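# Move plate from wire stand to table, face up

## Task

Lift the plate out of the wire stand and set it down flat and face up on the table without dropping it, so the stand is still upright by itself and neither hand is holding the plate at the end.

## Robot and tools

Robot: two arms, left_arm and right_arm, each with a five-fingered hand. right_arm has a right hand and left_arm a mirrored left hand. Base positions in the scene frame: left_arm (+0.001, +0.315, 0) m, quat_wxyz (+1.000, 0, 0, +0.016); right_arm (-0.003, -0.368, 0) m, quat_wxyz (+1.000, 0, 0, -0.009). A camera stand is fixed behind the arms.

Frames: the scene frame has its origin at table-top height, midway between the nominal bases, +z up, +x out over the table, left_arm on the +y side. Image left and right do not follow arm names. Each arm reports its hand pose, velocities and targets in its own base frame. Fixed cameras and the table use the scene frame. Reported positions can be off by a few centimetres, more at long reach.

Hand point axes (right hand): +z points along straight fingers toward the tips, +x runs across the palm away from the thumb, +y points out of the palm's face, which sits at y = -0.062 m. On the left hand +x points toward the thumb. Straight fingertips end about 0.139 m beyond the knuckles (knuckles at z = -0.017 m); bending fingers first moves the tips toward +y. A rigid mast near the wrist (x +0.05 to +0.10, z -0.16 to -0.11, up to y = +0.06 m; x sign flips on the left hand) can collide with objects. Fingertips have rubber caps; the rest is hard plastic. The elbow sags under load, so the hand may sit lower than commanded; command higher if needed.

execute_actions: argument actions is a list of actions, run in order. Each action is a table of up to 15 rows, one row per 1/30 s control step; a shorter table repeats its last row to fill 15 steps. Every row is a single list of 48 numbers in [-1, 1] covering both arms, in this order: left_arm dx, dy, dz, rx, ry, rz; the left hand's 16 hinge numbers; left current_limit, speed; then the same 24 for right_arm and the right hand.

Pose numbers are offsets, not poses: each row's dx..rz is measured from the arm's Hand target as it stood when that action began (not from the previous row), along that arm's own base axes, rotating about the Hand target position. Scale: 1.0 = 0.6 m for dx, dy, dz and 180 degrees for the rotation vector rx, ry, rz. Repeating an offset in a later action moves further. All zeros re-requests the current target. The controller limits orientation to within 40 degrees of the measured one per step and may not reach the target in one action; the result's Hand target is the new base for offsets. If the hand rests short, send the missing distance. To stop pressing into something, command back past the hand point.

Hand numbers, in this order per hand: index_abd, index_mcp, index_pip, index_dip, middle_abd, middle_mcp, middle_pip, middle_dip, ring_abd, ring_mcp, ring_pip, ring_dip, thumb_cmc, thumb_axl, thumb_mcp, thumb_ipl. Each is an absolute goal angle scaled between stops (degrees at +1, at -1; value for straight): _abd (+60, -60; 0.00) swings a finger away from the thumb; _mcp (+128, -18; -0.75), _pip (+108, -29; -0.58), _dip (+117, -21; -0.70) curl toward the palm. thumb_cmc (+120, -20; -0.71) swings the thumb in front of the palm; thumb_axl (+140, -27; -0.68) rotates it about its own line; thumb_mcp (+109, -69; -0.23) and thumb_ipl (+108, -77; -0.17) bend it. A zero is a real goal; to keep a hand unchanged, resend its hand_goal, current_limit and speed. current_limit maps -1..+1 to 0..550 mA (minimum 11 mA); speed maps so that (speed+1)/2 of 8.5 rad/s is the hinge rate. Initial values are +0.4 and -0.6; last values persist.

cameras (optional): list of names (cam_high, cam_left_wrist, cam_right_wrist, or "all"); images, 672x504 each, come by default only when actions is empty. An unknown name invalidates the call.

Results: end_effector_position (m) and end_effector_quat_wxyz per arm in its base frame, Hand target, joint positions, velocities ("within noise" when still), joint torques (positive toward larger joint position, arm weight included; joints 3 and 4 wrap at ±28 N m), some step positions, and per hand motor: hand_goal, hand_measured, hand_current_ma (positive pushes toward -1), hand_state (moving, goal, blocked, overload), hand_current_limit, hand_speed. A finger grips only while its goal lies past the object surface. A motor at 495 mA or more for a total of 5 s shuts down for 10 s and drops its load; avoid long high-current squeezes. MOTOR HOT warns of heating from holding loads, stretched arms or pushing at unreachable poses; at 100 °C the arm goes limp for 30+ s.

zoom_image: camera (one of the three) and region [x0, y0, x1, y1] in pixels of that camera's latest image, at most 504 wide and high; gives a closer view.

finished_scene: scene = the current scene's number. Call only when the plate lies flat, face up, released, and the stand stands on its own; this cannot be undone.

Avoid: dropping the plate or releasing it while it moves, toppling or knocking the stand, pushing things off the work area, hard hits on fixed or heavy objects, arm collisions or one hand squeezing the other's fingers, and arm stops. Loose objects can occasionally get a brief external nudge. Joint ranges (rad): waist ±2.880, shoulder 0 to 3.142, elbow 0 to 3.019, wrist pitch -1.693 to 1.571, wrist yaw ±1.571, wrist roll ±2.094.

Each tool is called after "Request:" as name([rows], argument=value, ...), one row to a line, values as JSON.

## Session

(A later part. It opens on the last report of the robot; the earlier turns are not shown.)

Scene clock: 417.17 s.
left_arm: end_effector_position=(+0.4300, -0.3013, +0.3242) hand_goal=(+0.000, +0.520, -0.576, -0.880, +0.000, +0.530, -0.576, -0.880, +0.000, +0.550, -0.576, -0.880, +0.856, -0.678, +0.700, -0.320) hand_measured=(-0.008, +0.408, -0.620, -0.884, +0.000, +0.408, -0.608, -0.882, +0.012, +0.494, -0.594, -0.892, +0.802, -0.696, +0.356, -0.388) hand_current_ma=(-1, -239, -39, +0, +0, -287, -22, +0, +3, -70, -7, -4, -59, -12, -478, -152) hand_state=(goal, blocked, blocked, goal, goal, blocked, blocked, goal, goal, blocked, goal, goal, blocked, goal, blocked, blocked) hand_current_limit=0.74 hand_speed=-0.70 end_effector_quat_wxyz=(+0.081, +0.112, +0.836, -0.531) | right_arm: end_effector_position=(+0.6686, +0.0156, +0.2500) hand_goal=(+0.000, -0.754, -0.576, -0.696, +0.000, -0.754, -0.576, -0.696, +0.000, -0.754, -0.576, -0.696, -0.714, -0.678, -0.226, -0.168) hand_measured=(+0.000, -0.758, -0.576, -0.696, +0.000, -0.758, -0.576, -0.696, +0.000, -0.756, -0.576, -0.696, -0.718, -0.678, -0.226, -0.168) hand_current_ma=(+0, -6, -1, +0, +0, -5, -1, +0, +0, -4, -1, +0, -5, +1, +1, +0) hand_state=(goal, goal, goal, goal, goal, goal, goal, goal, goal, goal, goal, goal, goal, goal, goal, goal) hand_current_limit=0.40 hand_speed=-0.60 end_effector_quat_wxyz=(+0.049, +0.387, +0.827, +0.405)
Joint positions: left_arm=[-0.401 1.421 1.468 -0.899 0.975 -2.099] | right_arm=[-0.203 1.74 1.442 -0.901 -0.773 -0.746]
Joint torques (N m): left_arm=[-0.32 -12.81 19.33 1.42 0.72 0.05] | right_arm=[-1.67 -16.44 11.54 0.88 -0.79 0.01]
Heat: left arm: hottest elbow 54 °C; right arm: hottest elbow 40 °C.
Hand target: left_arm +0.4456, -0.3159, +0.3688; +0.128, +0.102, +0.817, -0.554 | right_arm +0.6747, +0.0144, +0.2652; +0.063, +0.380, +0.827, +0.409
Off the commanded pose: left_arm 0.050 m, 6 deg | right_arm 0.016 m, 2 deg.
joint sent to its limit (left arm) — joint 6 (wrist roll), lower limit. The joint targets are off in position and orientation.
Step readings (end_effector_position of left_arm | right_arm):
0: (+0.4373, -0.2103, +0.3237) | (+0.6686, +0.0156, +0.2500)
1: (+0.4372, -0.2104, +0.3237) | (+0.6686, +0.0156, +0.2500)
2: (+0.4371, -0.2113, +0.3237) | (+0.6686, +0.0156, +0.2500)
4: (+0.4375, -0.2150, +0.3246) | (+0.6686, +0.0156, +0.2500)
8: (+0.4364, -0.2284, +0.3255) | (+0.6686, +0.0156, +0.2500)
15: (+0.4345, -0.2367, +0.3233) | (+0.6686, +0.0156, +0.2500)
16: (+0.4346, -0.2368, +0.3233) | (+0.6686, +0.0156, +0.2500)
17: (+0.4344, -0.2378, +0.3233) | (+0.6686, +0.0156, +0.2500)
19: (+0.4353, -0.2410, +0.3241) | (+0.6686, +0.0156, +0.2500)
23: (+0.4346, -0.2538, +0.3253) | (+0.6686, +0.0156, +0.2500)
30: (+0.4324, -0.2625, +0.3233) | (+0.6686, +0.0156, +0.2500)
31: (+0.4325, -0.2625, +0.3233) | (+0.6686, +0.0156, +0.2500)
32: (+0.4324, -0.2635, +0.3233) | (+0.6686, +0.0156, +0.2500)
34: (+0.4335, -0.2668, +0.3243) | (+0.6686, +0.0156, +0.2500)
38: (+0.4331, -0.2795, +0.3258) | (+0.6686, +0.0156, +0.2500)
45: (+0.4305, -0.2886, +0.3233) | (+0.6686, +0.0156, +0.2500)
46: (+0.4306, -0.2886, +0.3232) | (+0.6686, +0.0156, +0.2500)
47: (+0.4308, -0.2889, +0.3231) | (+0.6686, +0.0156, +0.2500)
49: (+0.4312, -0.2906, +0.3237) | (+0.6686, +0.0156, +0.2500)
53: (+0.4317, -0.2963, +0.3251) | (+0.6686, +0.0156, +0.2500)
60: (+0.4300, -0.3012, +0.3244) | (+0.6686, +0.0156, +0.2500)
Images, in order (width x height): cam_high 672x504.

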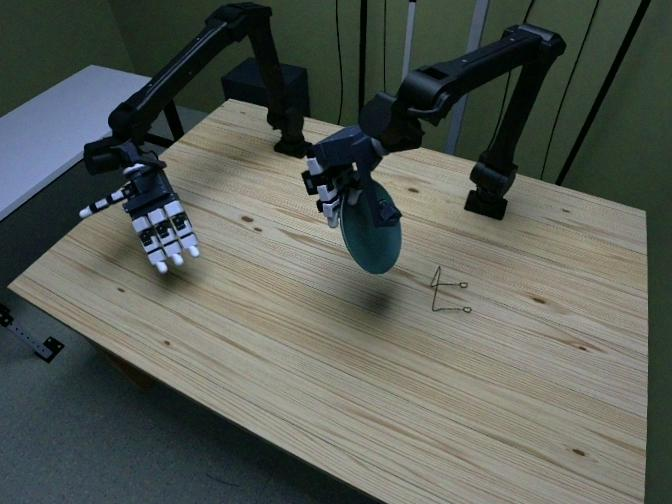

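Request:
execute_actions([
  [[0,0,-0.03,0,0,-0.02,0,0.52,-0.576,-0.88,0,0.53,-0.576,-0.88,0,0.55,-0.576,-0.88,0.857,-0.678,0.7,-0.32,0.74,-0.7,0,0,0,0,0,0,0,-0.754,-0.576,-0.696,0,-0.754,-0.576,-0.696,0,-0.754,-0.576,-0.696,-0.714,-0.678,-0.226,-0.168,0.4,-0.6]],
  [[0,0,-0.04,0,0,-0.028,0,0.52,-0.576,-0.88,0,0.53,-0.576,-0.88,0,0.55,-0.576,-0.88,0.857,-0.678,0.7,-0.32,0.74,-0.7,0,0,0,0,0,0,0,-0.754,-0.576,-0.696,0,-0.754,-0.576,-0.696,0,-0.754,-0.576,-0.696,-0.714,-0.678,-0.226,-0.168,0.4,-0.6]],
  [[0,0,-0.04,0,0,-0.028,0,0.52,-0.576,-0.88,0,0.53,-0.576,-0.88,0,0.55,-0.576,-0.88,0.857,-0.678,0.7,-0.32,0.74,-0.7,0,0,0,0,0,0,0,-0.754,-0.576,-0.696,0,-0.754,-0.576,-0.696,0,-0.754,-0.576,-0.696,-0.714,-0.678,-0.226,-0.168,0.4,-0.6]],
], cameras=["cam_high"])

Request:
zoom_image(camera="cam_high", region=[310, 150, 478, 318])

Scene clock: 453.90 s.
left_arm: end_effector_position=(+0.4342, -0.3182, +0.2851) hand_goal=(+0.000, +0.520, -0.576, -0.880, +0.000, +0.530, -0.576, -0.880, +0.000, +0.550, -0.576, -0.880, +0.856, -0.678, +0.700, -0.320) hand_measured=(-0.008, +0.410, -0.620, -0.884, +0.000, +0.408, -0.608, -0.882, +0.012, +0.494, -0.594, -0.892, +0.802, -0.696, +0.356, -0.388) hand_current_ma=(-1, -237, -39, +0, +0, -285, -22, +0, +3, -69, -7, -4, -59, -12, -478, -153) hand_state=(goal, blocked, blocked, goal, goal, blocked, blocked, goal, goal, blocked, goal, goal, blocked, goal, blocked, blocked) hand_current_limit=0.74 hand_speed=-0.70 end_effector_quat_wxyz=(+0.041, +0.186, +0.806, -0.561) | right_arm: end_effector_position=(+0.6686, +0.0156, +0.2500) hand_goal=(+0.000, -0.754, -0.576, -0.696, +0.000, -0.754, -0.576, -0.696, +0.000, -0.754, -0.576, -0.696, -0.714, -0.678, -0.226, -0.168) hand_measured=(+0.000, -0.758, -0.576, -0.696, +0.000, -0.758, -0.576, -0.696, +0.000, -0.756, -0.576, -0.696, -0.718, -0.678, -0.226, -0.168) hand_current_ma=(+0, -6, -1, +0, +0, -5, -1, +0, +0, -4, -1, +0, -5, +1, +1, +0) hand_state=(goal, goal, goal, goal, goal, goal, goal, goal, goal, goal, goal, goal, goal, goal, goal, goal) hand_current_limit=0.40 hand_speed=-0.60 end_effector_quat_wxyz=(+0.049, +0.387, +0.827, +0.405)
Joint positions: left_arm=[-0.398 1.516 1.468 -0.974 1.126 -1.866] | right_arm=[-0.203 1.74 1.442 -0.901 -0.773 -0.746]
Joint torques (N m): left_arm=[2.02 -15.03 13.98 0.88 0.99 0.23] | right_arm=[-2.08 -15.97 11.44 0.79 -0.81 -0.03]
Heat: left arm: hottest elbow 53 °C; right arm: hottest elbow 40 °C.
Hand target: left_arm +0.4456, -0.3159, +0.3030; +0.062, +0.198, +0.799, -0.565 | right_arm +0.6747, +0.0144, +0.2652; +0.063, +0.380, +0.827, +0.409
Off the commanded pose: left_arm 0.021 m, 3 deg | right_arm 0.016 m, 2 deg.
Step readings (end_effector_position of left_arm | right_arm):
0: (+0.4300, -0.3013, +0.3242) | (+0.6686, +0.0156, +0.2500)
1: (+0.4299, -0.3013, +0.3243) | (+0.6686, +0.0156, +0.2500)
2: (+0.4294, -0.3019, +0.3247) | (+0.6686, +0.0156, +0.2500)
4: (+0.4290, -0.3038, +0.3257) | (+0.6686, +0.0156, +0.2500)
8: (+0.4314, -0.3066, +0.3269) | (+0.6686, +0.0156, +0.2500)
15: (+0.4329, -0.3076, +0.3258) | (+0.6686, +0.0156, +0.2500)
16: (+0.4327, -0.3078, +0.3257) | (+0.6686, +0.0156, +0.2500)
17: (+0.4318, -0.3089, +0.3260) | (+0.6686, +0.0156, +0.2500)
19: (+0.4305, -0.3114, +0.3262) | (+0.6686, +0.0156, +0.2500)
23: (+0.4322, -0.3147, +0.3214) | (+0.6686, +0.0156, +0.2500)
30: (+0.4370, -0.3164, +0.3129) | (+0.6686, +0.0156, +0.2500)
31: (+0.4371, -0.3166, +0.3128) | (+0.6686, +0.0156, +0.2500)
32: (+0.4362, -0.3172, +0.3130) | (+0.6686, +0.0156, +0.2500)
34: (+0.4333, -0.3188, +0.3128) | (+0.6686, +0.0156, +0.2500)
38: (+0.4314, -0.3194, +0.3045) | (+0.6686, +0.0156, +0.2500)
45: (+0.4337, -0.3187, +0.2867) | (+0.6686, +0.0156, +0.2500)
Images, in order (width x height): cam_high 672x504.

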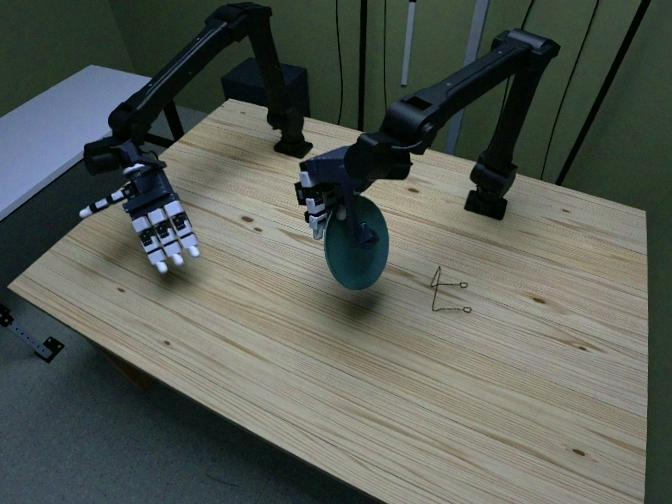

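Scaled by 3.000 from the camera's 672x504 image, which has a finer 960x720 frame.

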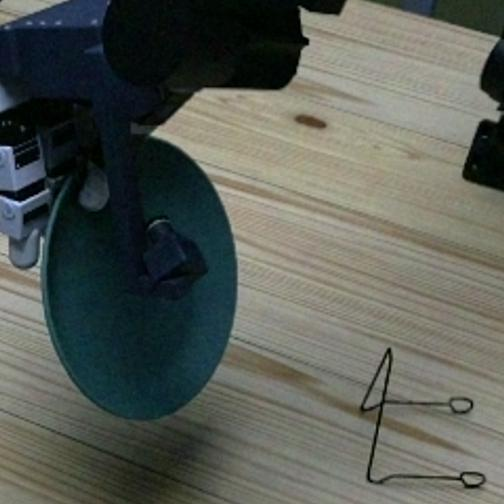

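Request:
execute_actions([
  [[0,0,-0.04,0,0,-0.02,0,0.52,-0.576,-0.88,0,0.53,-0.576,-0.88,0,0.55,-0.576,-0.88,0.857,-0.678,0.7,-0.32,0.74,-0.7,0,0,0,0,0,0,0,-0.754,-0.576,-0.696,0,-0.754,-0.576,-0.696,0,-0.754,-0.576,-0.696,-0.714,-0.678,-0.226,-0.168,0.4,-0.6]],
  [[0,0,-0.04,0,0,-0.02,0,0.52,-0.576,-0.88,0,0.53,-0.576,-0.88,0,0.55,-0.576,-0.88,0.857,-0.678,0.7,-0.32,0.74,-0.7,0,0,0,0,0,0,0,-0.754,-0.576,-0.696,0,-0.754,-0.576,-0.696,0,-0.754,-0.576,-0.696,-0.714,-0.678,-0.226,-0.168,0.4,-0.6]],
  [[0,0,-0.04,0,0,-0.02,0,0.52,-0.576,-0.88,0,0.53,-0.576,-0.88,0,0.55,-0.576,-0.88,0.857,-0.678,0.7,-0.32,0.74,-0.7,0,0,0,0,0,0,0,-0.754,-0.576,-0.696,0,-0.754,-0.576,-0.696,0,-0.754,-0.576,-0.696,-0.714,-0.678,-0.226,-0.168,0.4,-0.6]],
], cameras=["cam_high"])

Request:
zoom_image(camera="cam_high", region=[290, 170, 458, 338])

Scene clock: 464.37 s.
left_arm: end_effector_position=(+0.4253, -0.3144, +0.2071) hand_goal=(+0.000, +0.520, -0.576, -0.880, +0.000, +0.530, -0.576, -0.880, +0.000, +0.550, -0.576, -0.880, +0.856, -0.678, +0.700, -0.320) hand_measured=(-0.008, +0.410, -0.620, -0.884, +0.000, +0.408, -0.608, -0.882, +0.012, +0.494, -0.594, -0.892, +0.802, -0.696, +0.356, -0.388) hand_current_ma=(-1, -237, -39, +0, +0, -285, -22, +0, +3, -69, -7, -4, -59, -12, -478, -153) hand_state=(goal, blocked, blocked, goal, goal, blocked, blocked, goal, goal, blocked, goal, goal, blocked, goal, blocked, blocked) hand_current_limit=0.74 hand_speed=-0.70 end_effector_quat_wxyz=(-0.020, +0.258, +0.785, -0.563) | right_arm: end_effector_position=(+0.6686, +0.0156, +0.2500) hand_goal=(+0.000, -0.754, -0.576, -0.696, +0.000, -0.754, -0.576, -0.696, +0.000, -0.754, -0.576, -0.696, -0.714, -0.678, -0.226, -0.168) hand_measured=(+0.000, -0.758, -0.576, -0.696, +0.000, -0.758, -0.576, -0.696, +0.000, -0.756, -0.576, -0.696, -0.718, -0.678, -0.226, -0.168) hand_current_ma=(+0, -6, -1, +0, +0, -5, -1, +0, +0, -4, -1, +0, -5, +1, +1, +0) hand_state=(goal, goal, goal, goal, goal, goal, goal, goal, goal, goal, goal, goal, goal, goal, goal, goal) hand_current_limit=0.40 hand_speed=-0.60 end_effector_quat_wxyz=(+0.049, +0.387, +0.827, +0.405)
Joint positions: left_arm=[-0.389 1.665 1.468 -1.283 1.196 -1.386] | right_arm=[-0.203 1.74 1.442 -0.901 -0.773 -0.746]
Joint torques (N m): left_arm=[1.85 -16.03 15.12 0.08 1.23 0.21] | right_arm=[-1.79 -16.15 11.54 0.94 -0.8 -0.02]
Heat: left arm: hottest elbow 52 °C; right arm: hottest elbow 41 °C.
Hand target: left_arm +0.4455, -0.3160, +0.2310; +0.008, +0.273, +0.776, -0.568 | right_arm +0.6747, +0.0144, +0.2652; +0.063, +0.380, +0.827, +0.409
Off the commanded pose: left_arm 0.031 m, 4 deg | right_arm 0.016 m, 2 deg.
Step readings (end_effector_position of left_arm | right_arm):
0: (+0.4343, -0.3182, +0.2851) | (+0.6686, +0.0156, +0.2500)
1: (+0.4341, -0.3182, +0.2851) | (+0.6686, +0.0156, +0.2500)
2: (+0.4334, -0.3184, +0.2852) | (+0.6686, +0.0156, +0.2500)
4: (+0.4318, -0.3186, +0.2847) | (+0.6686, +0.0156, +0.2500)
8: (+0.4315, -0.3181, +0.2773) | (+0.6686, +0.0156, +0.2500)
15: (+0.4328, -0.3178, +0.2630) | (+0.6686, +0.0156, +0.2500)
16: (+0.4327, -0.3178, +0.2622) | (+0.6686, +0.0156, +0.2500)
17: (+0.4322, -0.3181, +0.2616) | (+0.6686, +0.0156, +0.2500)
19: (+0.4310, -0.3180, +0.2602) | (+0.6686, +0.0156, +0.2500)
23: (+0.4303, -0.3174, +0.2519) | (+0.6686, +0.0156, +0.2500)
30: (+0.4303, -0.3167, +0.2370) | (+0.6686, +0.0156, +0.2500)
31: (+0.4301, -0.3167, +0.2360) | (+0.6686, +0.0156, +0.2500)
32: (+0.4296, -0.3166, +0.2353) | (+0.6686, +0.0156, +0.2500)
34: (+0.4282, -0.3166, +0.2333) | (+0.6686, +0.0156, +0.2500)
38: (+0.4269, -0.3156, +0.2240) | (+0.6686, +0.0156, +0.2500)
45: (+0.4256, -0.3146, +0.2080) | (+0.6686, +0.0156, +0.2500)
Images, in order (width x height): cam_high 672x504.

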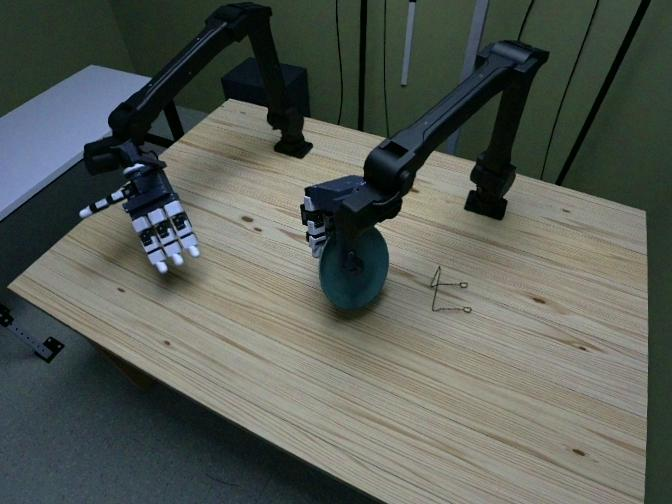

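Scaled by 3.000 from the camera's 672x504 image, which has a finer 960x720 frame.

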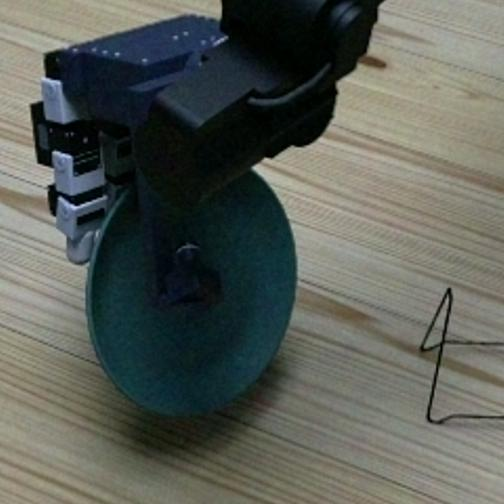

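Request:
execute_actions([
  [[0,0,-0.025,0,0,0,0,0.52,-0.576,-0.88,0,0.53,-0.576,-0.88,0,0.55,-0.576,-0.88,0.857,-0.678,0.7,-0.32,0.74,-0.7,0,0,0,0,0,0,0,-0.754,-0.576,-0.696,0,-0.754,-0.576,-0.696,0,-0.754,-0.576,-0.696,-0.714,-0.678,-0.226,-0.168,0.4,-0.6]],
], cameras=["cam_high", "cam_left_wrist"])

Request:
zoom_image(camera="cam_high", region=[290, 200, 430, 340])

Scene clock: 474.67 s.
left_arm: end_effector_position=(+0.4282, -0.3154, +0.2059) hand_goal=(+0.000, +0.520, -0.576, -0.880, +0.000, +0.530, -0.576, -0.880, +0.000, +0.550, -0.576, -0.880, +0.856, -0.678, +0.700, -0.320) hand_measured=(-0.008, +0.410, -0.620, -0.884, +0.000, +0.408, -0.608, -0.882, +0.012, +0.494, -0.594, -0.892, +0.802, -0.696, +0.356, -0.388) hand_current_ma=(-1, -237, -39, +0, +0, -285, -22, +0, +3, -69, -7, -4, -59, -12, -478, -153) hand_state=(goal, blocked, blocked, goal, goal, blocked, blocked, goal, goal, blocked, goal, goal, blocked, goal, blocked, blocked) hand_current_limit=0.74 hand_speed=-0.70 end_effector_quat_wxyz=(-0.015, +0.262, +0.783, -0.564) | right_arm: end_effector_position=(+0.6686, +0.0156, +0.2500) hand_goal=(+0.000, -0.754, -0.576, -0.696, +0.000, -0.754, -0.576, -0.696, +0.000, -0.754, -0.576, -0.696, -0.714, -0.678, -0.226, -0.168) hand_measured=(+0.000, -0.758, -0.576, -0.696, +0.000, -0.758, -0.576, -0.696, +0.000, -0.756, -0.576, -0.696, -0.718, -0.678, -0.226, -0.168) hand_current_ma=(+0, -6, -1, +0, +0, -5, -1, +0, +0, -4, -1, +0, -5, +1, +1, +0) hand_state=(goal, goal, goal, goal, goal, goal, goal, goal, goal, goal, goal, goal, goal, goal, goal, goal) hand_current_limit=0.40 hand_speed=-0.60 end_effector_quat_wxyz=(+0.049, +0.387, +0.827, +0.405)
Joint positions: left_arm=[-0.388 1.668 1.468 -1.274 1.196 -1.378] | right_arm=[-0.203 1.74 1.442 -0.901 -0.773 -0.746]
Joint torques (N m): left_arm=[1.79 -15.5 12.96 0.8 1.21 0.24] | right_arm=[-2.08 -16.21 11.59 0.8 -0.8 -0.01]
Heat: left arm: hottest elbow 51 °C; right arm: hottest elbow 41 °C.
Hand target: left_arm +0.4455, -0.3160, +0.2160; +0.008, +0.273, +0.776, -0.568 | right_arm +0.6747, +0.0144, +0.2652; +0.063, +0.380, +0.827, +0.409
Off the commanded pose: left_arm 0.020 m, 3 deg | right_arm 0.016 m, 2 deg.
Step readings (end_effector_position of left_arm | right_arm):
0: (+0.4253, -0.3144, +0.2071) | (+0.6686, +0.0156, +0.2500)
1: (+0.4253, -0.3144, +0.2071) | (+0.6686, +0.0156, +0.2500)
2: (+0.4254, -0.3144, +0.2071) | (+0.6686, +0.0156, +0.2500)
4: (+0.4256, -0.3143, +0.2072) | (+0.6686, +0.0156, +0.2500)
8: (+0.4269, -0.3149, +0.2071) | (+0.6686, +0.0156, +0.2500)
15: (+0.4281, -0.3153, +0.2060) | (+0.6686, +0.0156, +0.2500)
Images, in order (width x height): cam_high 672x504, cam_left_wrist 672x504.

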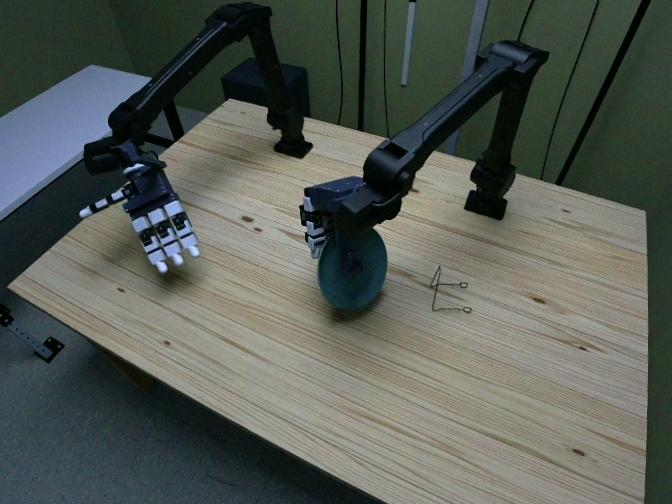

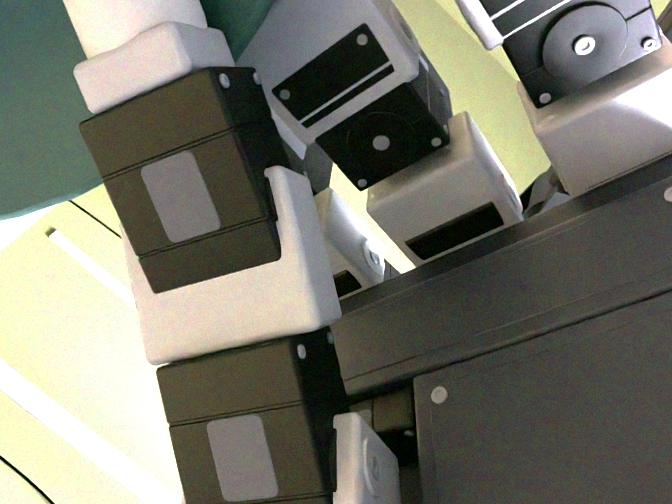

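Scaled by 3.600 from the camera's 672x504 image, which has a finer 960x720 frame.

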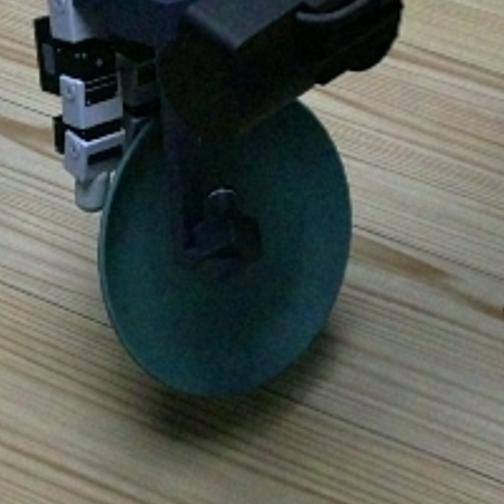

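Request:
execute_actions([
  [[0,0,-0.02,0,0,0,0,0.52,-0.576,-0.88,0,0.53,-0.576,-0.88,0,0.55,-0.576,-0.88,0.857,-0.678,0.7,-0.32,0.74,-0.7,0,0,0,0,0,0,0,-0.754,-0.576,-0.696,0,-0.754,-0.576,-0.696,0,-0.754,-0.576,-0.696,-0.714,-0.678,-0.226,-0.168,0.4,-0.6]],
], cameras=["cam_high"])

Request:
zoom_image(camera="cam_high", region=[290, 200, 430, 340])

Scene clock: 481.73 s.
left_arm: end_effector_position=(+0.4348, -0.3182, +0.2020) hand_goal=(+0.000, +0.520, -0.576, -0.880, +0.000, +0.530, -0.576, -0.880, +0.000, +0.550, -0.576, -0.880, +0.856, -0.678, +0.700, -0.320) hand_measured=(-0.008, +0.410, -0.620, -0.884, +0.000, +0.408, -0.608, -0.882, +0.012, +0.494, -0.594, -0.892, +0.802, -0.696, +0.356, -0.388) hand_current_ma=(-1, -237, -39, +0, +0, -285, -22, +0, +3, -69, -7, -4, -59, -12, -479, -153) hand_state=(goal, blocked, blocked, goal, goal, blocked, blocked, goal, goal, blocked, goal, goal, blocked, goal, blocked, blocked) hand_current_limit=0.74 hand_speed=-0.70 end_effector_quat_wxyz=(-0.006, +0.268, +0.781, -0.564) | right_arm: end_effector_position=(+0.6686, +0.0156, +0.2500) hand_goal=(+0.000, -0.754, -0.576, -0.696, +0.000, -0.754, -0.576, -0.696, +0.000, -0.754, -0.576, -0.696, -0.714, -0.678, -0.226, -0.168) hand_measured=(+0.000, -0.758, -0.576, -0.696, +0.000, -0.758, -0.576, -0.696, +0.000, -0.756, -0.576, -0.696, -0.718, -0.678, -0.226, -0.168) hand_current_ma=(+0, -6, -1, +0, +0, -5, -1, +0, +0, -4, -1, +0, -5, +1, +1, +0) hand_state=(goal, goal, goal, goal, goal, goal, goal, goal, goal, goal, goal, goal, goal, goal, goal, goal) hand_current_limit=0.40 hand_speed=-0.60 end_effector_quat_wxyz=(+0.049, +0.387, +0.827, +0.405)
Joint positions: left_arm=[-0.388 1.677 1.468 -1.244 1.196 -1.377] | right_arm=[-0.203 1.74 1.442 -0.901 -0.773 -0.746]
Joint torques (N m): left_arm=[1.79 -15.74 11.08 0.84 1.22 0.23] | right_arm=[-2.08 -16.15 11.59 0.79 -0.82 -0.02]
Heat: left arm: hottest elbow 50 °C; right arm: hottest elbow 41 °C.
Hand target: left_arm +0.4455, -0.3160, +0.2040; +0.008, +0.273, +0.776, -0.568 | right_arm +0.6747, +0.0144, +0.2652; +0.063, +0.380, +0.827, +0.409
Off the commanded pose: left_arm 0.011 m, 2 deg | right_arm 0.016 m, 2 deg.
Step readings (end_effector_position of left_arm | right_arm):
0: (+0.4282, -0.3154, +0.2059) | (+0.6686, +0.0156, +0.2500)
1: (+0.4282, -0.3155, +0.2059) | (+0.6686, +0.0156, +0.2500)
2: (+0.4286, -0.3156, +0.2057) | (+0.6686, +0.0156, +0.2500)
4: (+0.4303, -0.3163, +0.2055) | (+0.6686, +0.0156, +0.2500)
8: (+0.4335, -0.3176, +0.2038) | (+0.6686, +0.0156, +0.2500)
15: (+0.4347, -0.3181, +0.2020) | (+0.6686, +0.0156, +0.2500)
Images, in order (width x height): cam_high 672x504.

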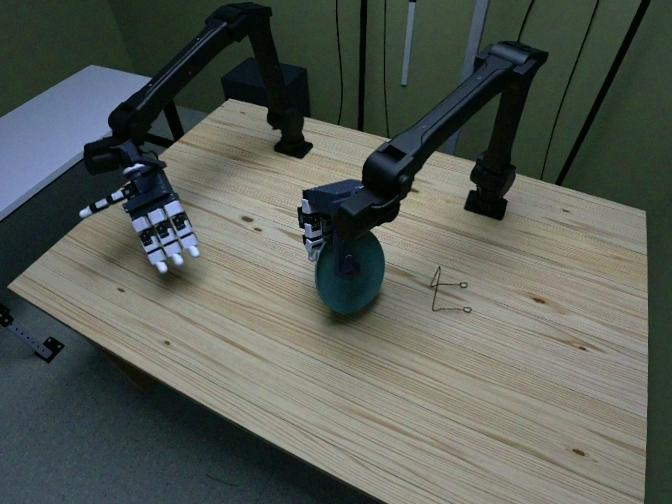

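Scaled by 3.600 from the camera's 672x504 image, which has a finer 960x720 frame.

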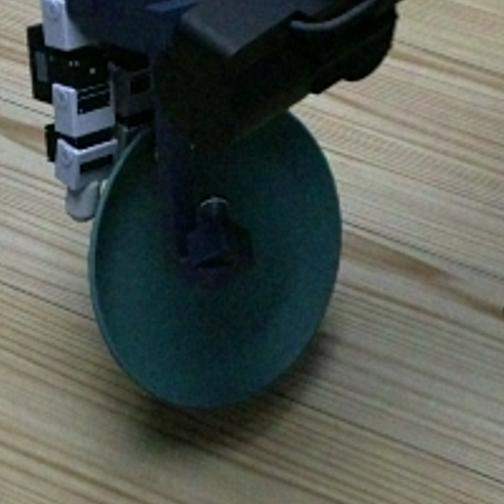

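Request:
execute_actions([
  [[-0.009,-0.0235,-0.027,0.026,-0.0098,0,0,0.52,-0.576,-0.88,0,0.53,-0.576,-0.88,0,0.55,-0.576,-0.88,0.857,-0.678,0.7,-0.32,0.74,-0.7,0,0,0,0,0,0,0,-0.754,-0.576,-0.696,0,-0.754,-0.576,-0.696,0,-0.754,-0.576,-0.696,-0.714,-0.678,-0.226,-0.168,0.4,-0.6]],
  [[-0.009,-0.0235,-0.027,0.026,-0.0098,0,0,0.52,-0.576,-0.88,0,0.53,-0.576,-0.88,0,0.55,-0.576,-0.88,0.857,-0.678,0.7,-0.32,0.74,-0.7,0,0,0,0,0,0,0,-0.754,-0.576,-0.696,0,-0.754,-0.576,-0.696,0,-0.754,-0.576,-0.696,-0.714,-0.678,-0.226,-0.168,0.4,-0.6]],
], cameras=["cam_high"])

Request:
zoom_image(camera="cam_high", region=[280, 200, 420, 340])

Scene clock: 493.23 s.
left_arm: end_effector_position=(+0.4333, -0.3400, +0.1706) hand_goal=(+0.000, +0.520, -0.576, -0.880, +0.000, +0.530, -0.576, -0.880, +0.000, +0.550, -0.576, -0.880, +0.856, -0.678, +0.700, -0.320) hand_measured=(-0.008, +0.412, -0.620, -0.884, -0.002, +0.408, -0.608, -0.882, +0.012, +0.494, -0.594, -0.892, +0.800, -0.698, +0.356, -0.388) hand_current_ma=(-1, -227, -39, +0, +0, -281, -22, +0, +3, -69, -7, -4, -64, -12, -479, -152) hand_state=(goal, blocked, blocked, goal, goal, blocked, blocked, goal, goal, blocked, goal, goal, blocked, goal, blocked, blocked) hand_current_limit=0.74 hand_speed=-0.70 end_effector_quat_wxyz=(+0.004, +0.284, +0.822, -0.494) | right_arm: end_effector_position=(+0.6686, +0.0156, +0.2500) hand_goal=(+0.000, -0.754, -0.576, -0.696, +0.000, -0.754, -0.576, -0.696, +0.000, -0.754, -0.576, -0.696, -0.714, -0.678, -0.226, -0.168) hand_measured=(+0.000, -0.758, -0.576, -0.696, +0.000, -0.758, -0.576, -0.696, +0.000, -0.756, -0.576, -0.696, -0.718, -0.678, -0.226, -0.168) hand_current_ma=(+0, -6, -1, +0, +0, -5, -1, +0, +0, -4, -1, +0, -5, +1, +1, +0) hand_state=(goal, goal, goal, goal, goal, goal, goal, goal, goal, goal, goal, goal, goal, goal, goal, goal) hand_current_limit=0.40 hand_speed=-0.60 end_effector_quat_wxyz=(+0.049, +0.387, +0.827, +0.405)
Joint positions: left_arm=[-0.478 1.677 1.43 -1.073 1.014 -1.523] | right_arm=[-0.203 1.74 1.442 -0.901 -0.773 -0.746]
Joint torques (N m): left_arm=[0.73 -16.26 10.45 1.24 0.64 0.05] | right_arm=[-1.85 -15.68 11.47 0.65 -0.79 0.01]
Heat: left arm: hottest elbow 48 °C; right arm: hottest elbow 41 °C.
Hand target: left_arm +0.4348, -0.3442, +0.1717; +0.010, +0.290, +0.819, -0.494 | right_arm +0.6747, +0.0144, +0.2652; +0.063, +0.380, +0.827, +0.409
Off the commanded pose: left_arm 0.005 m, 1 deg | right_arm 0.016 m, 2 deg.
Step readings (end_effector_position of left_arm | right_arm):
0: (+0.4348, -0.3182, +0.2020) | (+0.6686, +0.0156, +0.2500)
1: (+0.4351, -0.3182, +0.2020) | (+0.6686, +0.0156, +0.2500)
2: (+0.4366, -0.3172, +0.2008) | (+0.6686, +0.0156, +0.2500)
4: (+0.4416, -0.3164, +0.1969) | (+0.6686, +0.0156, +0.2500)
8: (+0.4466, -0.3176, +0.1908) | (+0.6686, +0.0156, +0.2500)
15: (+0.4410, -0.3231, +0.1860) | (+0.6686, +0.0156, +0.2500)
16: (+0.4406, -0.3236, +0.1855) | (+0.6686, +0.0156, +0.2500)
17: (+0.4408, -0.3238, +0.1838) | (+0.6686, +0.0156, +0.2500)
19: (+0.4423, -0.3252, +0.1788) | (+0.6686, +0.0156, +0.2500)
23: (+0.4394, -0.3325, +0.1733) | (+0.6686, +0.0156, +0.2500)
30: (+0.4328, -0.3404, +0.1710) | (+0.6686, +0.0156, +0.2500)
Images, in order (width x height): cam_high 672x504.

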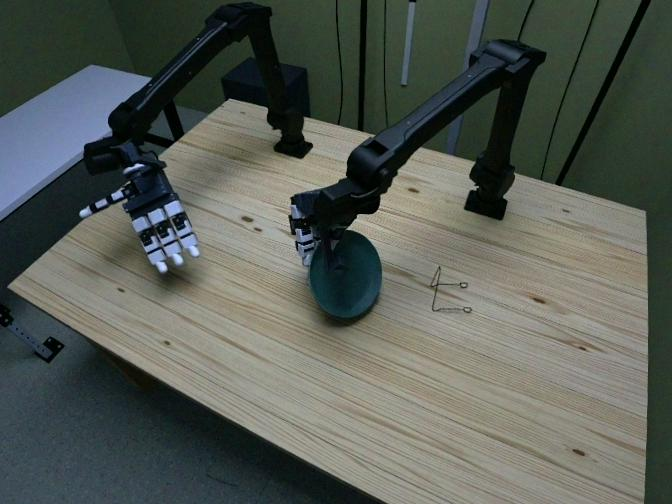

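Scaled by 3.600 from the camera's 672x504 image, which has a finer 960x720 frame.

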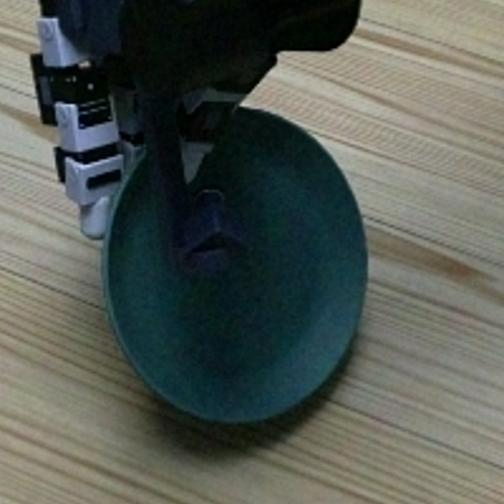

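Request:
execute_actions([
  [[-0.0069,-0.02,-0.035,0.0263,-0.009,0,0,0.52,-0.576,-0.88,0,0.53,-0.576,-0.88,0,0.55,-0.576,-0.88,0.857,-0.678,0.7,-0.32,0.74,-0.7,0,0,0,0,0,0,0,-0.754,-0.576,-0.696,0,-0.754,-0.576,-0.696,0,-0.754,-0.576,-0.696,-0.714,-0.678,-0.226,-0.168,0.4,-0.6]],
  [[-0.0062,-0.018,-0.035,0.0263,-0.009,0,0,0.52,-0.576,-0.88,0,0.53,-0.576,-0.88,0,0.55,-0.576,-0.88,0.857,-0.678,0.7,-0.32,0.74,-0.7,0,0,0,0,0,0,0,-0.754,-0.576,-0.696,0,-0.754,-0.576,-0.696,0,-0.754,-0.576,-0.696,-0.714,-0.678,-0.226,-0.168,0.4,-0.6]],
], cameras=["cam_high"])

Request:
zoom_image(camera="cam_high", region=[270, 200, 410, 340])

Scene clock: 518.73 s.
left_arm: end_effector_position=(+0.4249, -0.3621, +0.1297) hand_goal=(+0.000, +0.520, -0.576, -0.880, +0.000, +0.530, -0.576, -0.880, +0.000, +0.550, -0.576, -0.880, +0.856, -0.678, +0.700, -0.320) hand_measured=(-0.010, +0.412, -0.622, -0.884, -0.002, +0.408, -0.610, -0.882, +0.012, +0.494, -0.594, -0.892, +0.796, -0.698, +0.356, -0.388) hand_current_ma=(-2, -227, -43, +0, +0, -281, -25, +0, +3, -69, -7, -3, -70, -12, -479, -153) hand_state=(goal, blocked, blocked, goal, goal, blocked, blocked, goal, goal, blocked, goal, goal, blocked, goal, blocked, blocked) hand_current_limit=0.74 hand_speed=-0.70 end_effector_quat_wxyz=(+0.003, +0.299, +0.858, -0.418) | right_arm: end_effector_position=(+0.6686, +0.0156, +0.2500) hand_goal=(+0.000, -0.754, -0.576, -0.696, +0.000, -0.754, -0.576, -0.696, +0.000, -0.754, -0.576, -0.696, -0.714, -0.678, -0.226, -0.168) hand_measured=(+0.000, -0.758, -0.576, -0.696, +0.000, -0.758, -0.576, -0.696, +0.000, -0.756, -0.576, -0.696, -0.718, -0.678, -0.226, -0.168) hand_current_ma=(+0, -6, -1, +0, +0, -5, -1, +0, +0, -4, -1, +0, -5, +1, +1, +0) hand_state=(goal, goal, goal, goal, goal, goal, goal, goal, goal, goal, goal, goal, goal, goal, goal, goal) hand_current_limit=0.40 hand_speed=-0.60 end_effector_quat_wxyz=(+0.049, +0.387, +0.827, +0.405)
Joint positions: left_arm=[-0.578 1.715 1.409 -0.983 0.826 -1.603] | right_arm=[-0.203 1.74 1.442 -0.901 -0.773 -0.746]
Joint torques (N m): left_arm=[0.38 -16.44 10.63 1.32 0.28 0.05] | right_arm=[-1.96 -16.38 11.55 0.85 -0.8 -0.04]
Heat: left arm: hottest elbow 46 °C; right arm: hottest elbow 41 °C.
Hand target: left_arm +0.4270, -0.3670, +0.1296; +0.009, +0.303, +0.857, -0.417 | right_arm +0.6747, +0.0144, +0.2652; +0.063, +0.380, +0.827, +0.409
Off the commanded pose: left_arm 0.005 m, 1 deg | right_arm 0.016 m, 2 deg.
Step readings (end_effector_position of left_arm | right_arm):
0: (+0.4333, -0.3400, +0.1706) | (+0.6686, +0.0156, +0.2500)
1: (+0.4336, -0.3397, +0.1704) | (+0.6686, +0.0156, +0.2500)
2: (+0.4348, -0.3389, +0.1692) | (+0.6686, +0.0156, +0.2500)
4: (+0.4376, -0.3382, +0.1649) | (+0.6686, +0.0156, +0.2500)
8: (+0.4355, -0.3437, +0.1581) | (+0.6686, +0.0156, +0.2500)
15: (+0.4281, -0.3518, +0.1517) | (+0.6686, +0.0156, +0.2500)
16: (+0.4282, -0.3516, +0.1511) | (+0.6686, +0.0156, +0.2500)
17: (+0.4295, -0.3505, +0.1499) | (+0.6686, +0.0156, +0.2500)
19: (+0.4327, -0.3498, +0.1461) | (+0.6686, +0.0156, +0.2500)
23: (+0.4332, -0.3546, +0.1394) | (+0.6686, +0.0156, +0.2500)
30: (+0.4246, -0.3623, +0.1302) | (+0.6686, +0.0156, +0.2500)
Images, in order (width x height): cam_high 672x504.

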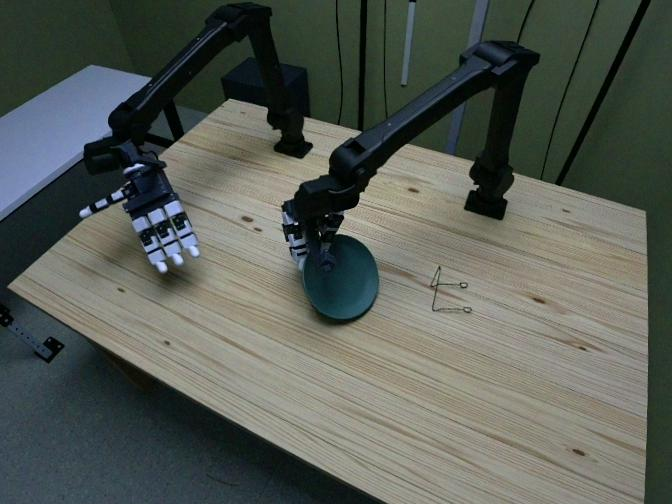

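Scaled by 3.600 from the camera's 672x504 image, which has a finer 960x720 frame.

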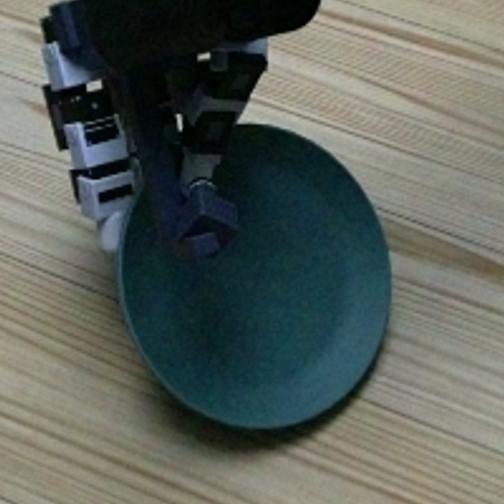

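Request:
execute_actions([
  [[-0.0055,-0.0161,-0.032,0.0263,-0.009,0,0,0.52,-0.576,-0.88,0,0.53,-0.576,-0.88,0,0.55,-0.576,-0.88,0.857,-0.678,0.7,-0.32,0.74,-0.7,0,0,0,0,0,0,0,-0.754,-0.576,-0.696,0,-0.754,-0.576,-0.696,0,-0.754,-0.576,-0.696,-0.714,-0.678,-0.226,-0.168,0.4,-0.6]],
  [[-0.0048,-0.0139,-0.034,0.0263,-0.009,0,0,0.52,-0.576,-0.88,0,0.53,-0.576,-0.88,0,0.55,-0.576,-0.88,0.857,-0.678,0.7,-0.32,0.74,-0.7,0,0,0,0,0,0,0,-0.754,-0.576,-0.696,0,-0.754,-0.576,-0.696,0,-0.754,-0.576,-0.696,-0.714,-0.678,-0.226,-0.168,0.4,-0.6]],
], cameras=["cam_high"])

Request:
zoom_image(camera="cam_high", region=[270, 200, 410, 340])

Scene clock: 531.77 s.
left_arm: end_effector_position=(+0.4167, -0.3782, +0.0863) hand_goal=(+0.000, +0.520, -0.576, -0.880, +0.000, +0.530, -0.576, -0.880, +0.000, +0.550, -0.576, -0.880, +0.856, -0.678, +0.700, -0.320) hand_measured=(-0.010, +0.410, -0.630, -0.884, -0.002, +0.408, -0.618, -0.882, +0.012, +0.494, -0.598, -0.890, +0.792, -0.698, +0.356, -0.388) hand_current_ma=(-2, -235, -58, +0, +0, -281, -35, +0, +3, -68, -10, -3, -81, -12, -478, -151) hand_state=(goal, blocked, blocked, goal, goal, blocked, blocked, goal, goal, blocked, blocked, goal, blocked, goal, blocked, blocked) hand_current_limit=0.74 hand_speed=-0.70 end_effector_quat_wxyz=(-0.002, +0.311, +0.889, -0.337) | right_arm: end_effector_position=(+0.6686, +0.0156, +0.2500) hand_goal=(+0.000, -0.754, -0.576, -0.696, +0.000, -0.754, -0.576, -0.696, +0.000, -0.754, -0.576, -0.696, -0.714, -0.678, -0.226, -0.168) hand_measured=(+0.000, -0.758, -0.576, -0.696, +0.000, -0.758, -0.576, -0.696, +0.000, -0.756, -0.576, -0.696, -0.718, -0.678, -0.226, -0.168) hand_current_ma=(+0, -6, -1, +0, +0, -5, -1, +0, +0, -4, -1, +0, -5, +1, +1, +0) hand_state=(goal, goal, goal, goal, goal, goal, goal, goal, goal, goal, goal, goal, goal, goal, goal, goal) hand_current_limit=0.40 hand_speed=-0.60 end_effector_quat_wxyz=(+0.049, +0.387, +0.827, +0.405)
Joint positions: left_arm=[-0.669 1.781 1.409 -0.941 0.644 -1.654] | right_arm=[-0.203 1.74 1.442 -0.901 -0.773 -0.746]
Joint torques (N m): left_arm=[0.15 -17.2 11.11 1.09 -0.05 -0.01] | right_arm=[-1.38 -16.38 11.62 0.81 -0.81 -0.01]
Heat: left arm: hottest elbow 45 °C; right arm: hottest elbow 41 °C.
Hand target: left_arm +0.4208, -0.3850, +0.0900; +0.008, +0.315, +0.888, -0.336 | right_arm +0.6747, +0.0144, +0.2652; +0.063, +0.380, +0.827, +0.409
Off the commanded pose: left_arm 0.009 m, 1 deg | right_arm 0.016 m, 2 deg.
Step readings (end_effector_position of left_arm | right_arm):
0: (+0.4250, -0.3620, +0.1297) | (+0.6686, +0.0156, +0.2500)
1: (+0.4253, -0.3617, +0.1295) | (+0.6686, +0.0156, +0.2500)
2: (+0.4263, -0.3607, +0.1287) | (+0.6686, +0.0156, +0.2500)
4: (+0.4290, -0.3594, +0.1254) | (+0.6686, +0.0156, +0.2500)
8: (+0.4274, -0.3641, +0.1180) | (+0.6686, +0.0156, +0.2500)
15: (+0.4203, -0.3719, +0.1091) | (+0.6686, +0.0156, +0.2500)
16: (+0.4207, -0.3713, +0.1089) | (+0.6686, +0.0156, +0.2500)
17: (+0.4217, -0.3704, +0.1081) | (+0.6686, +0.0156, +0.2500)
19: (+0.4242, -0.3692, +0.1051) | (+0.6686, +0.0156, +0.2500)
23: (+0.4237, -0.3714, +0.0969) | (+0.6686, +0.0156, +0.2500)
30: (+0.4168, -0.3781, +0.0864) | (+0.6686, +0.0156, +0.2500)
Images, in order (width x height): cam_high 672x504.

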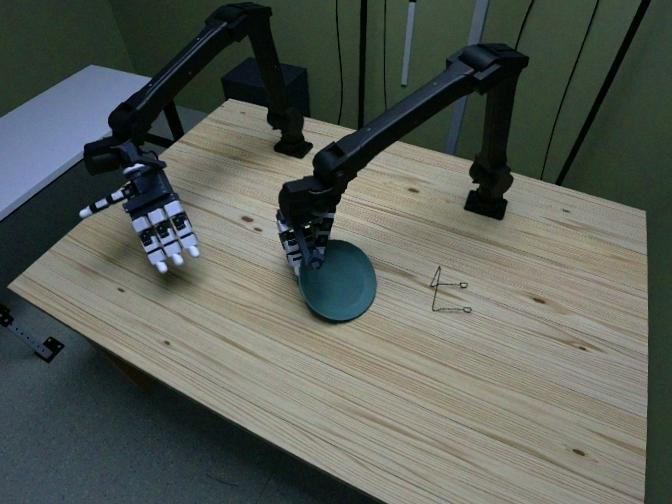

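Scaled by 3.600 from the camera's 672x504 image, which has a finer 960x720 frame.

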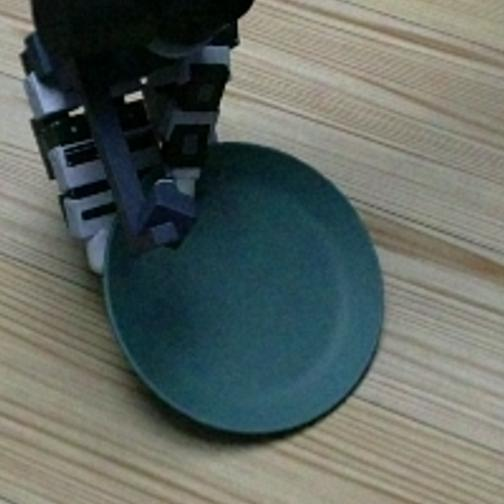

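Request:
execute_actions([
  [[-0.004,-0.0115,-0.025,0.0263,-0.009,0,0,0.52,-0.576,-0.88,0,0.53,-0.576,-0.88,0,0.55,-0.576,-0.88,0.857,-0.678,0.7,-0.32,0.74,-0.7,0,0,0,0,0,0,0,-0.754,-0.576,-0.696,0,-0.754,-0.576,-0.696,0,-0.754,-0.576,-0.696,-0.714,-0.678,-0.226,-0.168,0.4,-0.6]],
  [[-0.0033,-0.0095,-0.021,0.0263,-0.009,0,0,0.52,-0.576,-0.88,0,0.53,-0.576,-0.88,0,0.55,-0.576,-0.88,0.857,-0.678,0.7,-0.32,0.74,-0.7,0,0,0,0,0,0,0,-0.754,-0.576,-0.696,0,-0.754,-0.576,-0.696,0,-0.754,-0.576,-0.696,-0.714,-0.678,-0.226,-0.168,0.4,-0.6]],
], cameras=["cam_high"])

Request:
zoom_image(camera="cam_high", region=[270, 200, 410, 340])

Scene clock: 545.37 s.
left_arm: end_effector_position=(+0.4057, -0.3805, +0.0492) hand_goal=(+0.000, +0.520, -0.576, -0.880, +0.000, +0.530, -0.576, -0.880, +0.000, +0.550, -0.576, -0.880, +0.856, -0.678, +0.700, -0.320) hand_measured=(-0.010, +0.410, -0.630, -0.884, -0.002, +0.408, -0.618, -0.882, +0.012, +0.494, -0.598, -0.890, +0.792, -0.698, +0.356, -0.386) hand_current_ma=(-2, -231, -58, +0, +0, -281, -35, +0, +3, -68, -10, -3, -81, -12, -478, -139) hand_state=(goal, blocked, blocked, goal, goal, blocked, blocked, goal, goal, blocked, blocked, goal, blocked, goal, blocked, blocked) hand_current_limit=0.74 hand_speed=-0.70 end_effector_quat_wxyz=(-0.008, +0.321, +0.914, -0.248) | right_arm: end_effector_position=(+0.6686, +0.0156, +0.2500) hand_goal=(+0.000, -0.754, -0.576, -0.696, +0.000, -0.754, -0.576, -0.696, +0.000, -0.754, -0.576, -0.696, -0.714, -0.678, -0.226, -0.168) hand_measured=(+0.000, -0.758, -0.576, -0.696, +0.000, -0.758, -0.576, -0.696, +0.000, -0.756, -0.576, -0.696, -0.718, -0.678, -0.226, -0.168) hand_current_ma=(+0, -6, -1, +0, +0, -5, -1, +0, +0, -4, -1, +0, -5, +1, +1, +0) hand_state=(goal, goal, goal, goal, goal, goal, goal, goal, goal, goal, goal, goal, goal, goal, goal, goal) hand_current_limit=0.40 hand_speed=-0.60 end_effector_quat_wxyz=(+0.049, +0.387, +0.827, +0.405)
Joint positions: left_arm=[-0.744 1.843 1.409 -0.939 0.465 -1.687] | right_arm=[-0.203 1.74 1.442 -0.901 -0.773 -0.746]
Joint torques (N m): left_arm=[-0.21 -17.49 14.02 0.35 -0.09 -0.08] | right_arm=[-1.79 -16.38 11.52 0.85 -0.8 0]
Heat: left arm: hottest elbow 44 °C; right arm: hottest elbow 41 °C.
Hand target: left_arm +0.4164, -0.3977, +0.0625; +0.007, +0.324, +0.912, -0.252 | right_arm +0.6747, +0.0144, +0.2652; +0.063, +0.380, +0.827, +0.409
Off the commanded pose: left_arm 0.024 m, 2 deg | right_arm 0.016 m, 2 deg.
Step readings (end_effector_position of left_arm | right_arm):
0: (+0.4167, -0.3782, +0.0863) | (+0.6686, +0.0156, +0.2500)
1: (+0.4171, -0.3777, +0.0862) | (+0.6686, +0.0156, +0.2500)
2: (+0.4179, -0.3767, +0.0858) | (+0.6686, +0.0156, +0.2500)
4: (+0.4190, -0.3750, +0.0837) | (+0.6686, +0.0156, +0.2500)
8: (+0.4166, -0.3762, +0.0759) | (+0.6686, +0.0156, +0.2500)
15: (+0.4113, -0.3802, +0.0680) | (+0.6686, +0.0156, +0.2500)
16: (+0.4117, -0.3797, +0.0679) | (+0.6686, +0.0156, +0.2500)
17: (+0.4122, -0.3788, +0.0676) | (+0.6686, +0.0156, +0.2500)
19: (+0.4130, -0.3770, +0.0659) | (+0.6686, +0.0156, +0.2500)
23: (+0.4098, -0.3782, +0.0568) | (+0.6686, +0.0156, +0.2500)
30: (+0.4058, -0.3805, +0.0492) | (+0.6686, +0.0156, +0.2500)
Images, in order (width x height): cam_high 672x504.

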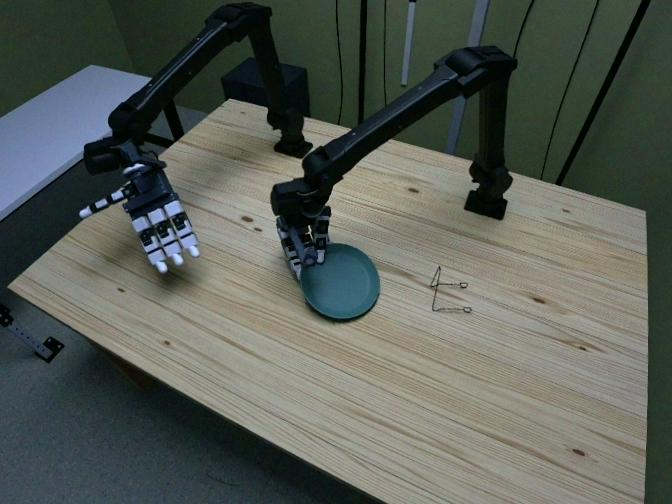

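Scaled by 3.600 from the camera's 672x504 image, which has a finer 960x720 frame.

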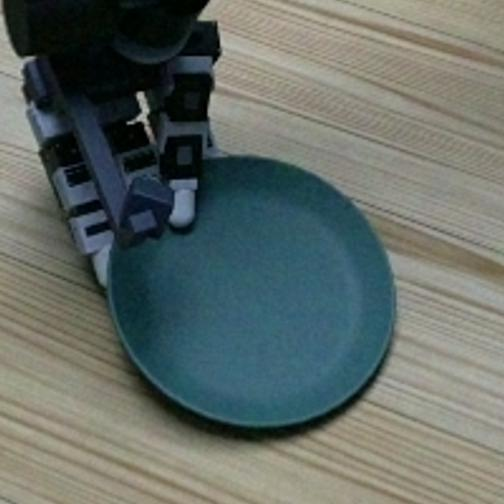

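Request:
execute_actions([
  [[-0.0027,-0.0077,-0.021,0.0263,-0.009,0,0,0.52,-0.576,-0.88,0,0.53,-0.576,-0.88,0,0.55,-0.576,-0.88,0.857,-0.678,0.7,-0.32,0.74,-0.7,0,0,0,0,0,0,0,-0.754,-0.576,-0.696,0,-0.754,-0.576,-0.696,0,-0.754,-0.576,-0.696,-0.714,-0.678,-0.226,-0.168,0.4,-0.6]],
  [[-0.002,-0.0058,-0.021,0.0263,-0.009,0,0,0.52,-0.576,-0.88,0,0.53,-0.576,-0.88,0,0.55,-0.576,-0.88,0.857,-0.678,0.7,-0.32,0.74,-0.7,0,0,0,0,0,0,0,-0.754,-0.576,-0.696,0,-0.754,-0.576,-0.696,0,-0.754,-0.576,-0.696,-0.714,-0.678,-0.226,-0.168,0.4,-0.6]],
], cameras=["cam_high", "cam_left_wrist"])

Request:
zoom_image(camera="cam_high", region=[270, 200, 410, 340])

Scene clock: 552.03 s.
left_arm: end_effector_position=(+0.4036, -0.3834, +0.0327) hand_goal=(+0.000, +0.520, -0.576, -0.880, +0.000, +0.530, -0.576, -0.880, +0.000, +0.550, -0.576, -0.880, +0.856, -0.678, +0.700, -0.320) hand_measured=(-0.006, +0.414, -0.604, -0.856, -0.006, +0.410, -0.618, -0.882, +0.012, +0.482, -0.604, -0.890, +0.792, -0.692, +0.356, -0.386) hand_current_ma=(-1, -219, -17, +14, -1, -273, -35, +0, +3, -94, -17, -3, -81, -7, -478, -139) hand_state=(goal, blocked, blocked, blocked, goal, blocked, blocked, goal, goal, blocked, blocked, goal, blocked, goal, blocked, blocked) hand_current_limit=0.74 hand_speed=-0.70 end_effector_quat_wxyz=(-0.004, +0.325, +0.931, -0.164) | right_arm: end_effector_position=(+0.6686, +0.0156, +0.2500) hand_goal=(+0.000, -0.754, -0.576, -0.696, +0.000, -0.754, -0.576, -0.696, +0.000, -0.754, -0.576, -0.696, -0.714, -0.678, -0.226, -0.168) hand_measured=(+0.000, -0.758, -0.576, -0.696, +0.000, -0.758, -0.576, -0.696, +0.000, -0.756, -0.576, -0.696, -0.718, -0.678, -0.226, -0.168) hand_current_ma=(+0, -6, -1, +0, +0, -5, -1, +0, +0, -4, -1, +0, -5, +1, +1, +0) hand_state=(goal, goal, goal, goal, goal, goal, goal, goal, goal, goal, goal, goal, goal, goal, goal, goal) hand_current_limit=0.40 hand_speed=-0.60 end_effector_quat_wxyz=(+0.049, +0.387, +0.827, +0.405)
Joint positions: left_arm=[-0.806 1.903 1.449 -0.969 0.297 -1.728] | right_arm=[-0.203 1.74 1.442 -0.901 -0.773 -0.746]
Joint torques (N m): left_arm=[-0.85 -16.32 14.68 0.1 -0.23 -0.07] | right_arm=[-2.32 -16.32 11.54 0.85 -0.81 0.01]
Heat: left arm: hottest elbow 44 °C; right arm: hottest elbow 41 °C.
Hand target: left_arm +0.4136, -0.4058, +0.0374; +0.006, +0.330, +0.929, -0.167 | right_arm +0.6747, +0.0144, +0.2652; +0.063, +0.380, +0.827, +0.409
Off the commanded pose: left_arm 0.025 m, 1 deg | right_arm 0.016 m, 2 deg.
Step readings (end_effector_position of left_arm | right_arm):
0: (+0.4057, -0.3805, +0.0492) | (+0.6686, +0.0156, +0.2500)
1: (+0.4060, -0.3802, +0.0492) | (+0.6686, +0.0156, +0.2500)
2: (+0.4066, -0.3794, +0.0491) | (+0.6686, +0.0156, +0.2500)
4: (+0.4070, -0.3780, +0.0479) | (+0.6686, +0.0156, +0.2500)
8: (+0.4036, -0.3792, +0.0398) | (+0.6686, +0.0156, +0.2500)
15: (+0.4028, -0.3811, +0.0387) | (+0.6686, +0.0156, +0.2500)
16: (+0.4027, -0.3811, +0.0389) | (+0.6686, +0.0156, +0.2500)
17: (+0.4034, -0.3806, +0.0388) | (+0.6686, +0.0156, +0.2500)
19: (+0.4050, -0.3797, +0.0372) | (+0.6686, +0.0156, +0.2500)
23: (+0.4037, -0.3827, +0.0333) | (+0.6686, +0.0156, +0.2500)
30: (+0.4036, -0.3834, +0.0327) | (+0.6686, +0.0156, +0.2500)
Images, in order (width x height): cam_high 672x504, cam_left_wrist 672x504.

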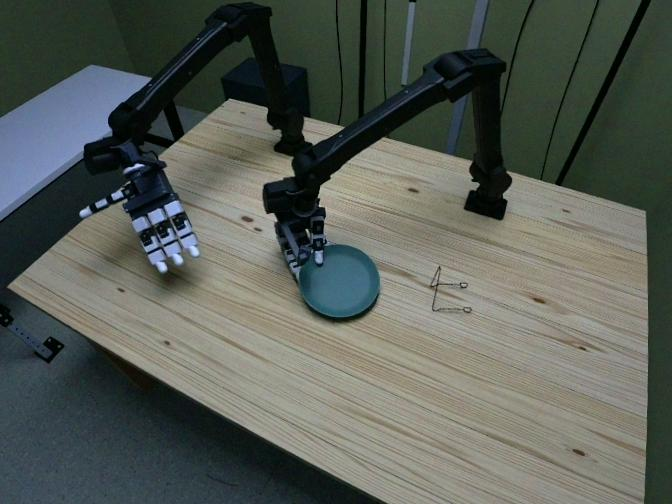

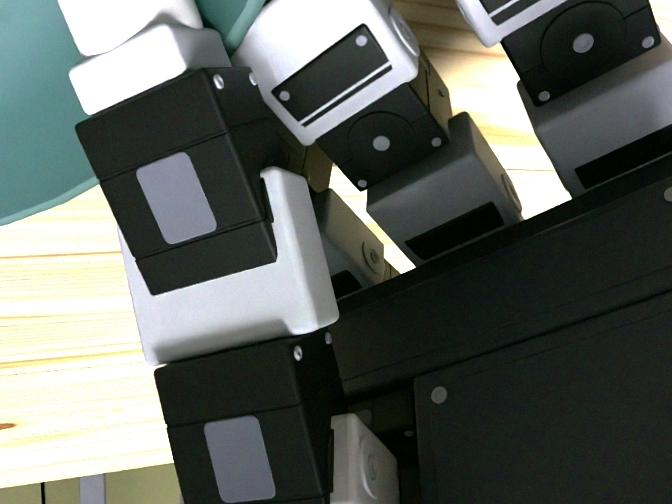

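Scaled by 3.600 from the camera's 672x504 image, which has a finer 960x720 frame.

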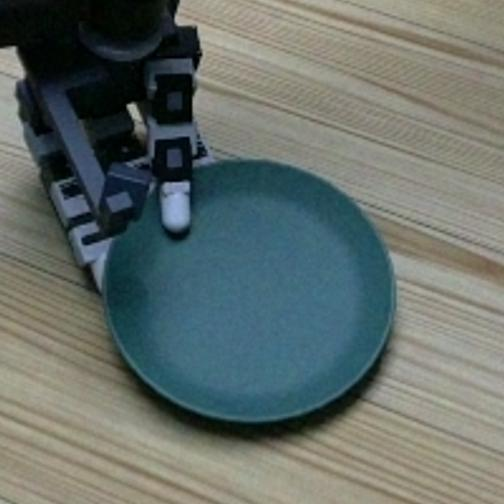

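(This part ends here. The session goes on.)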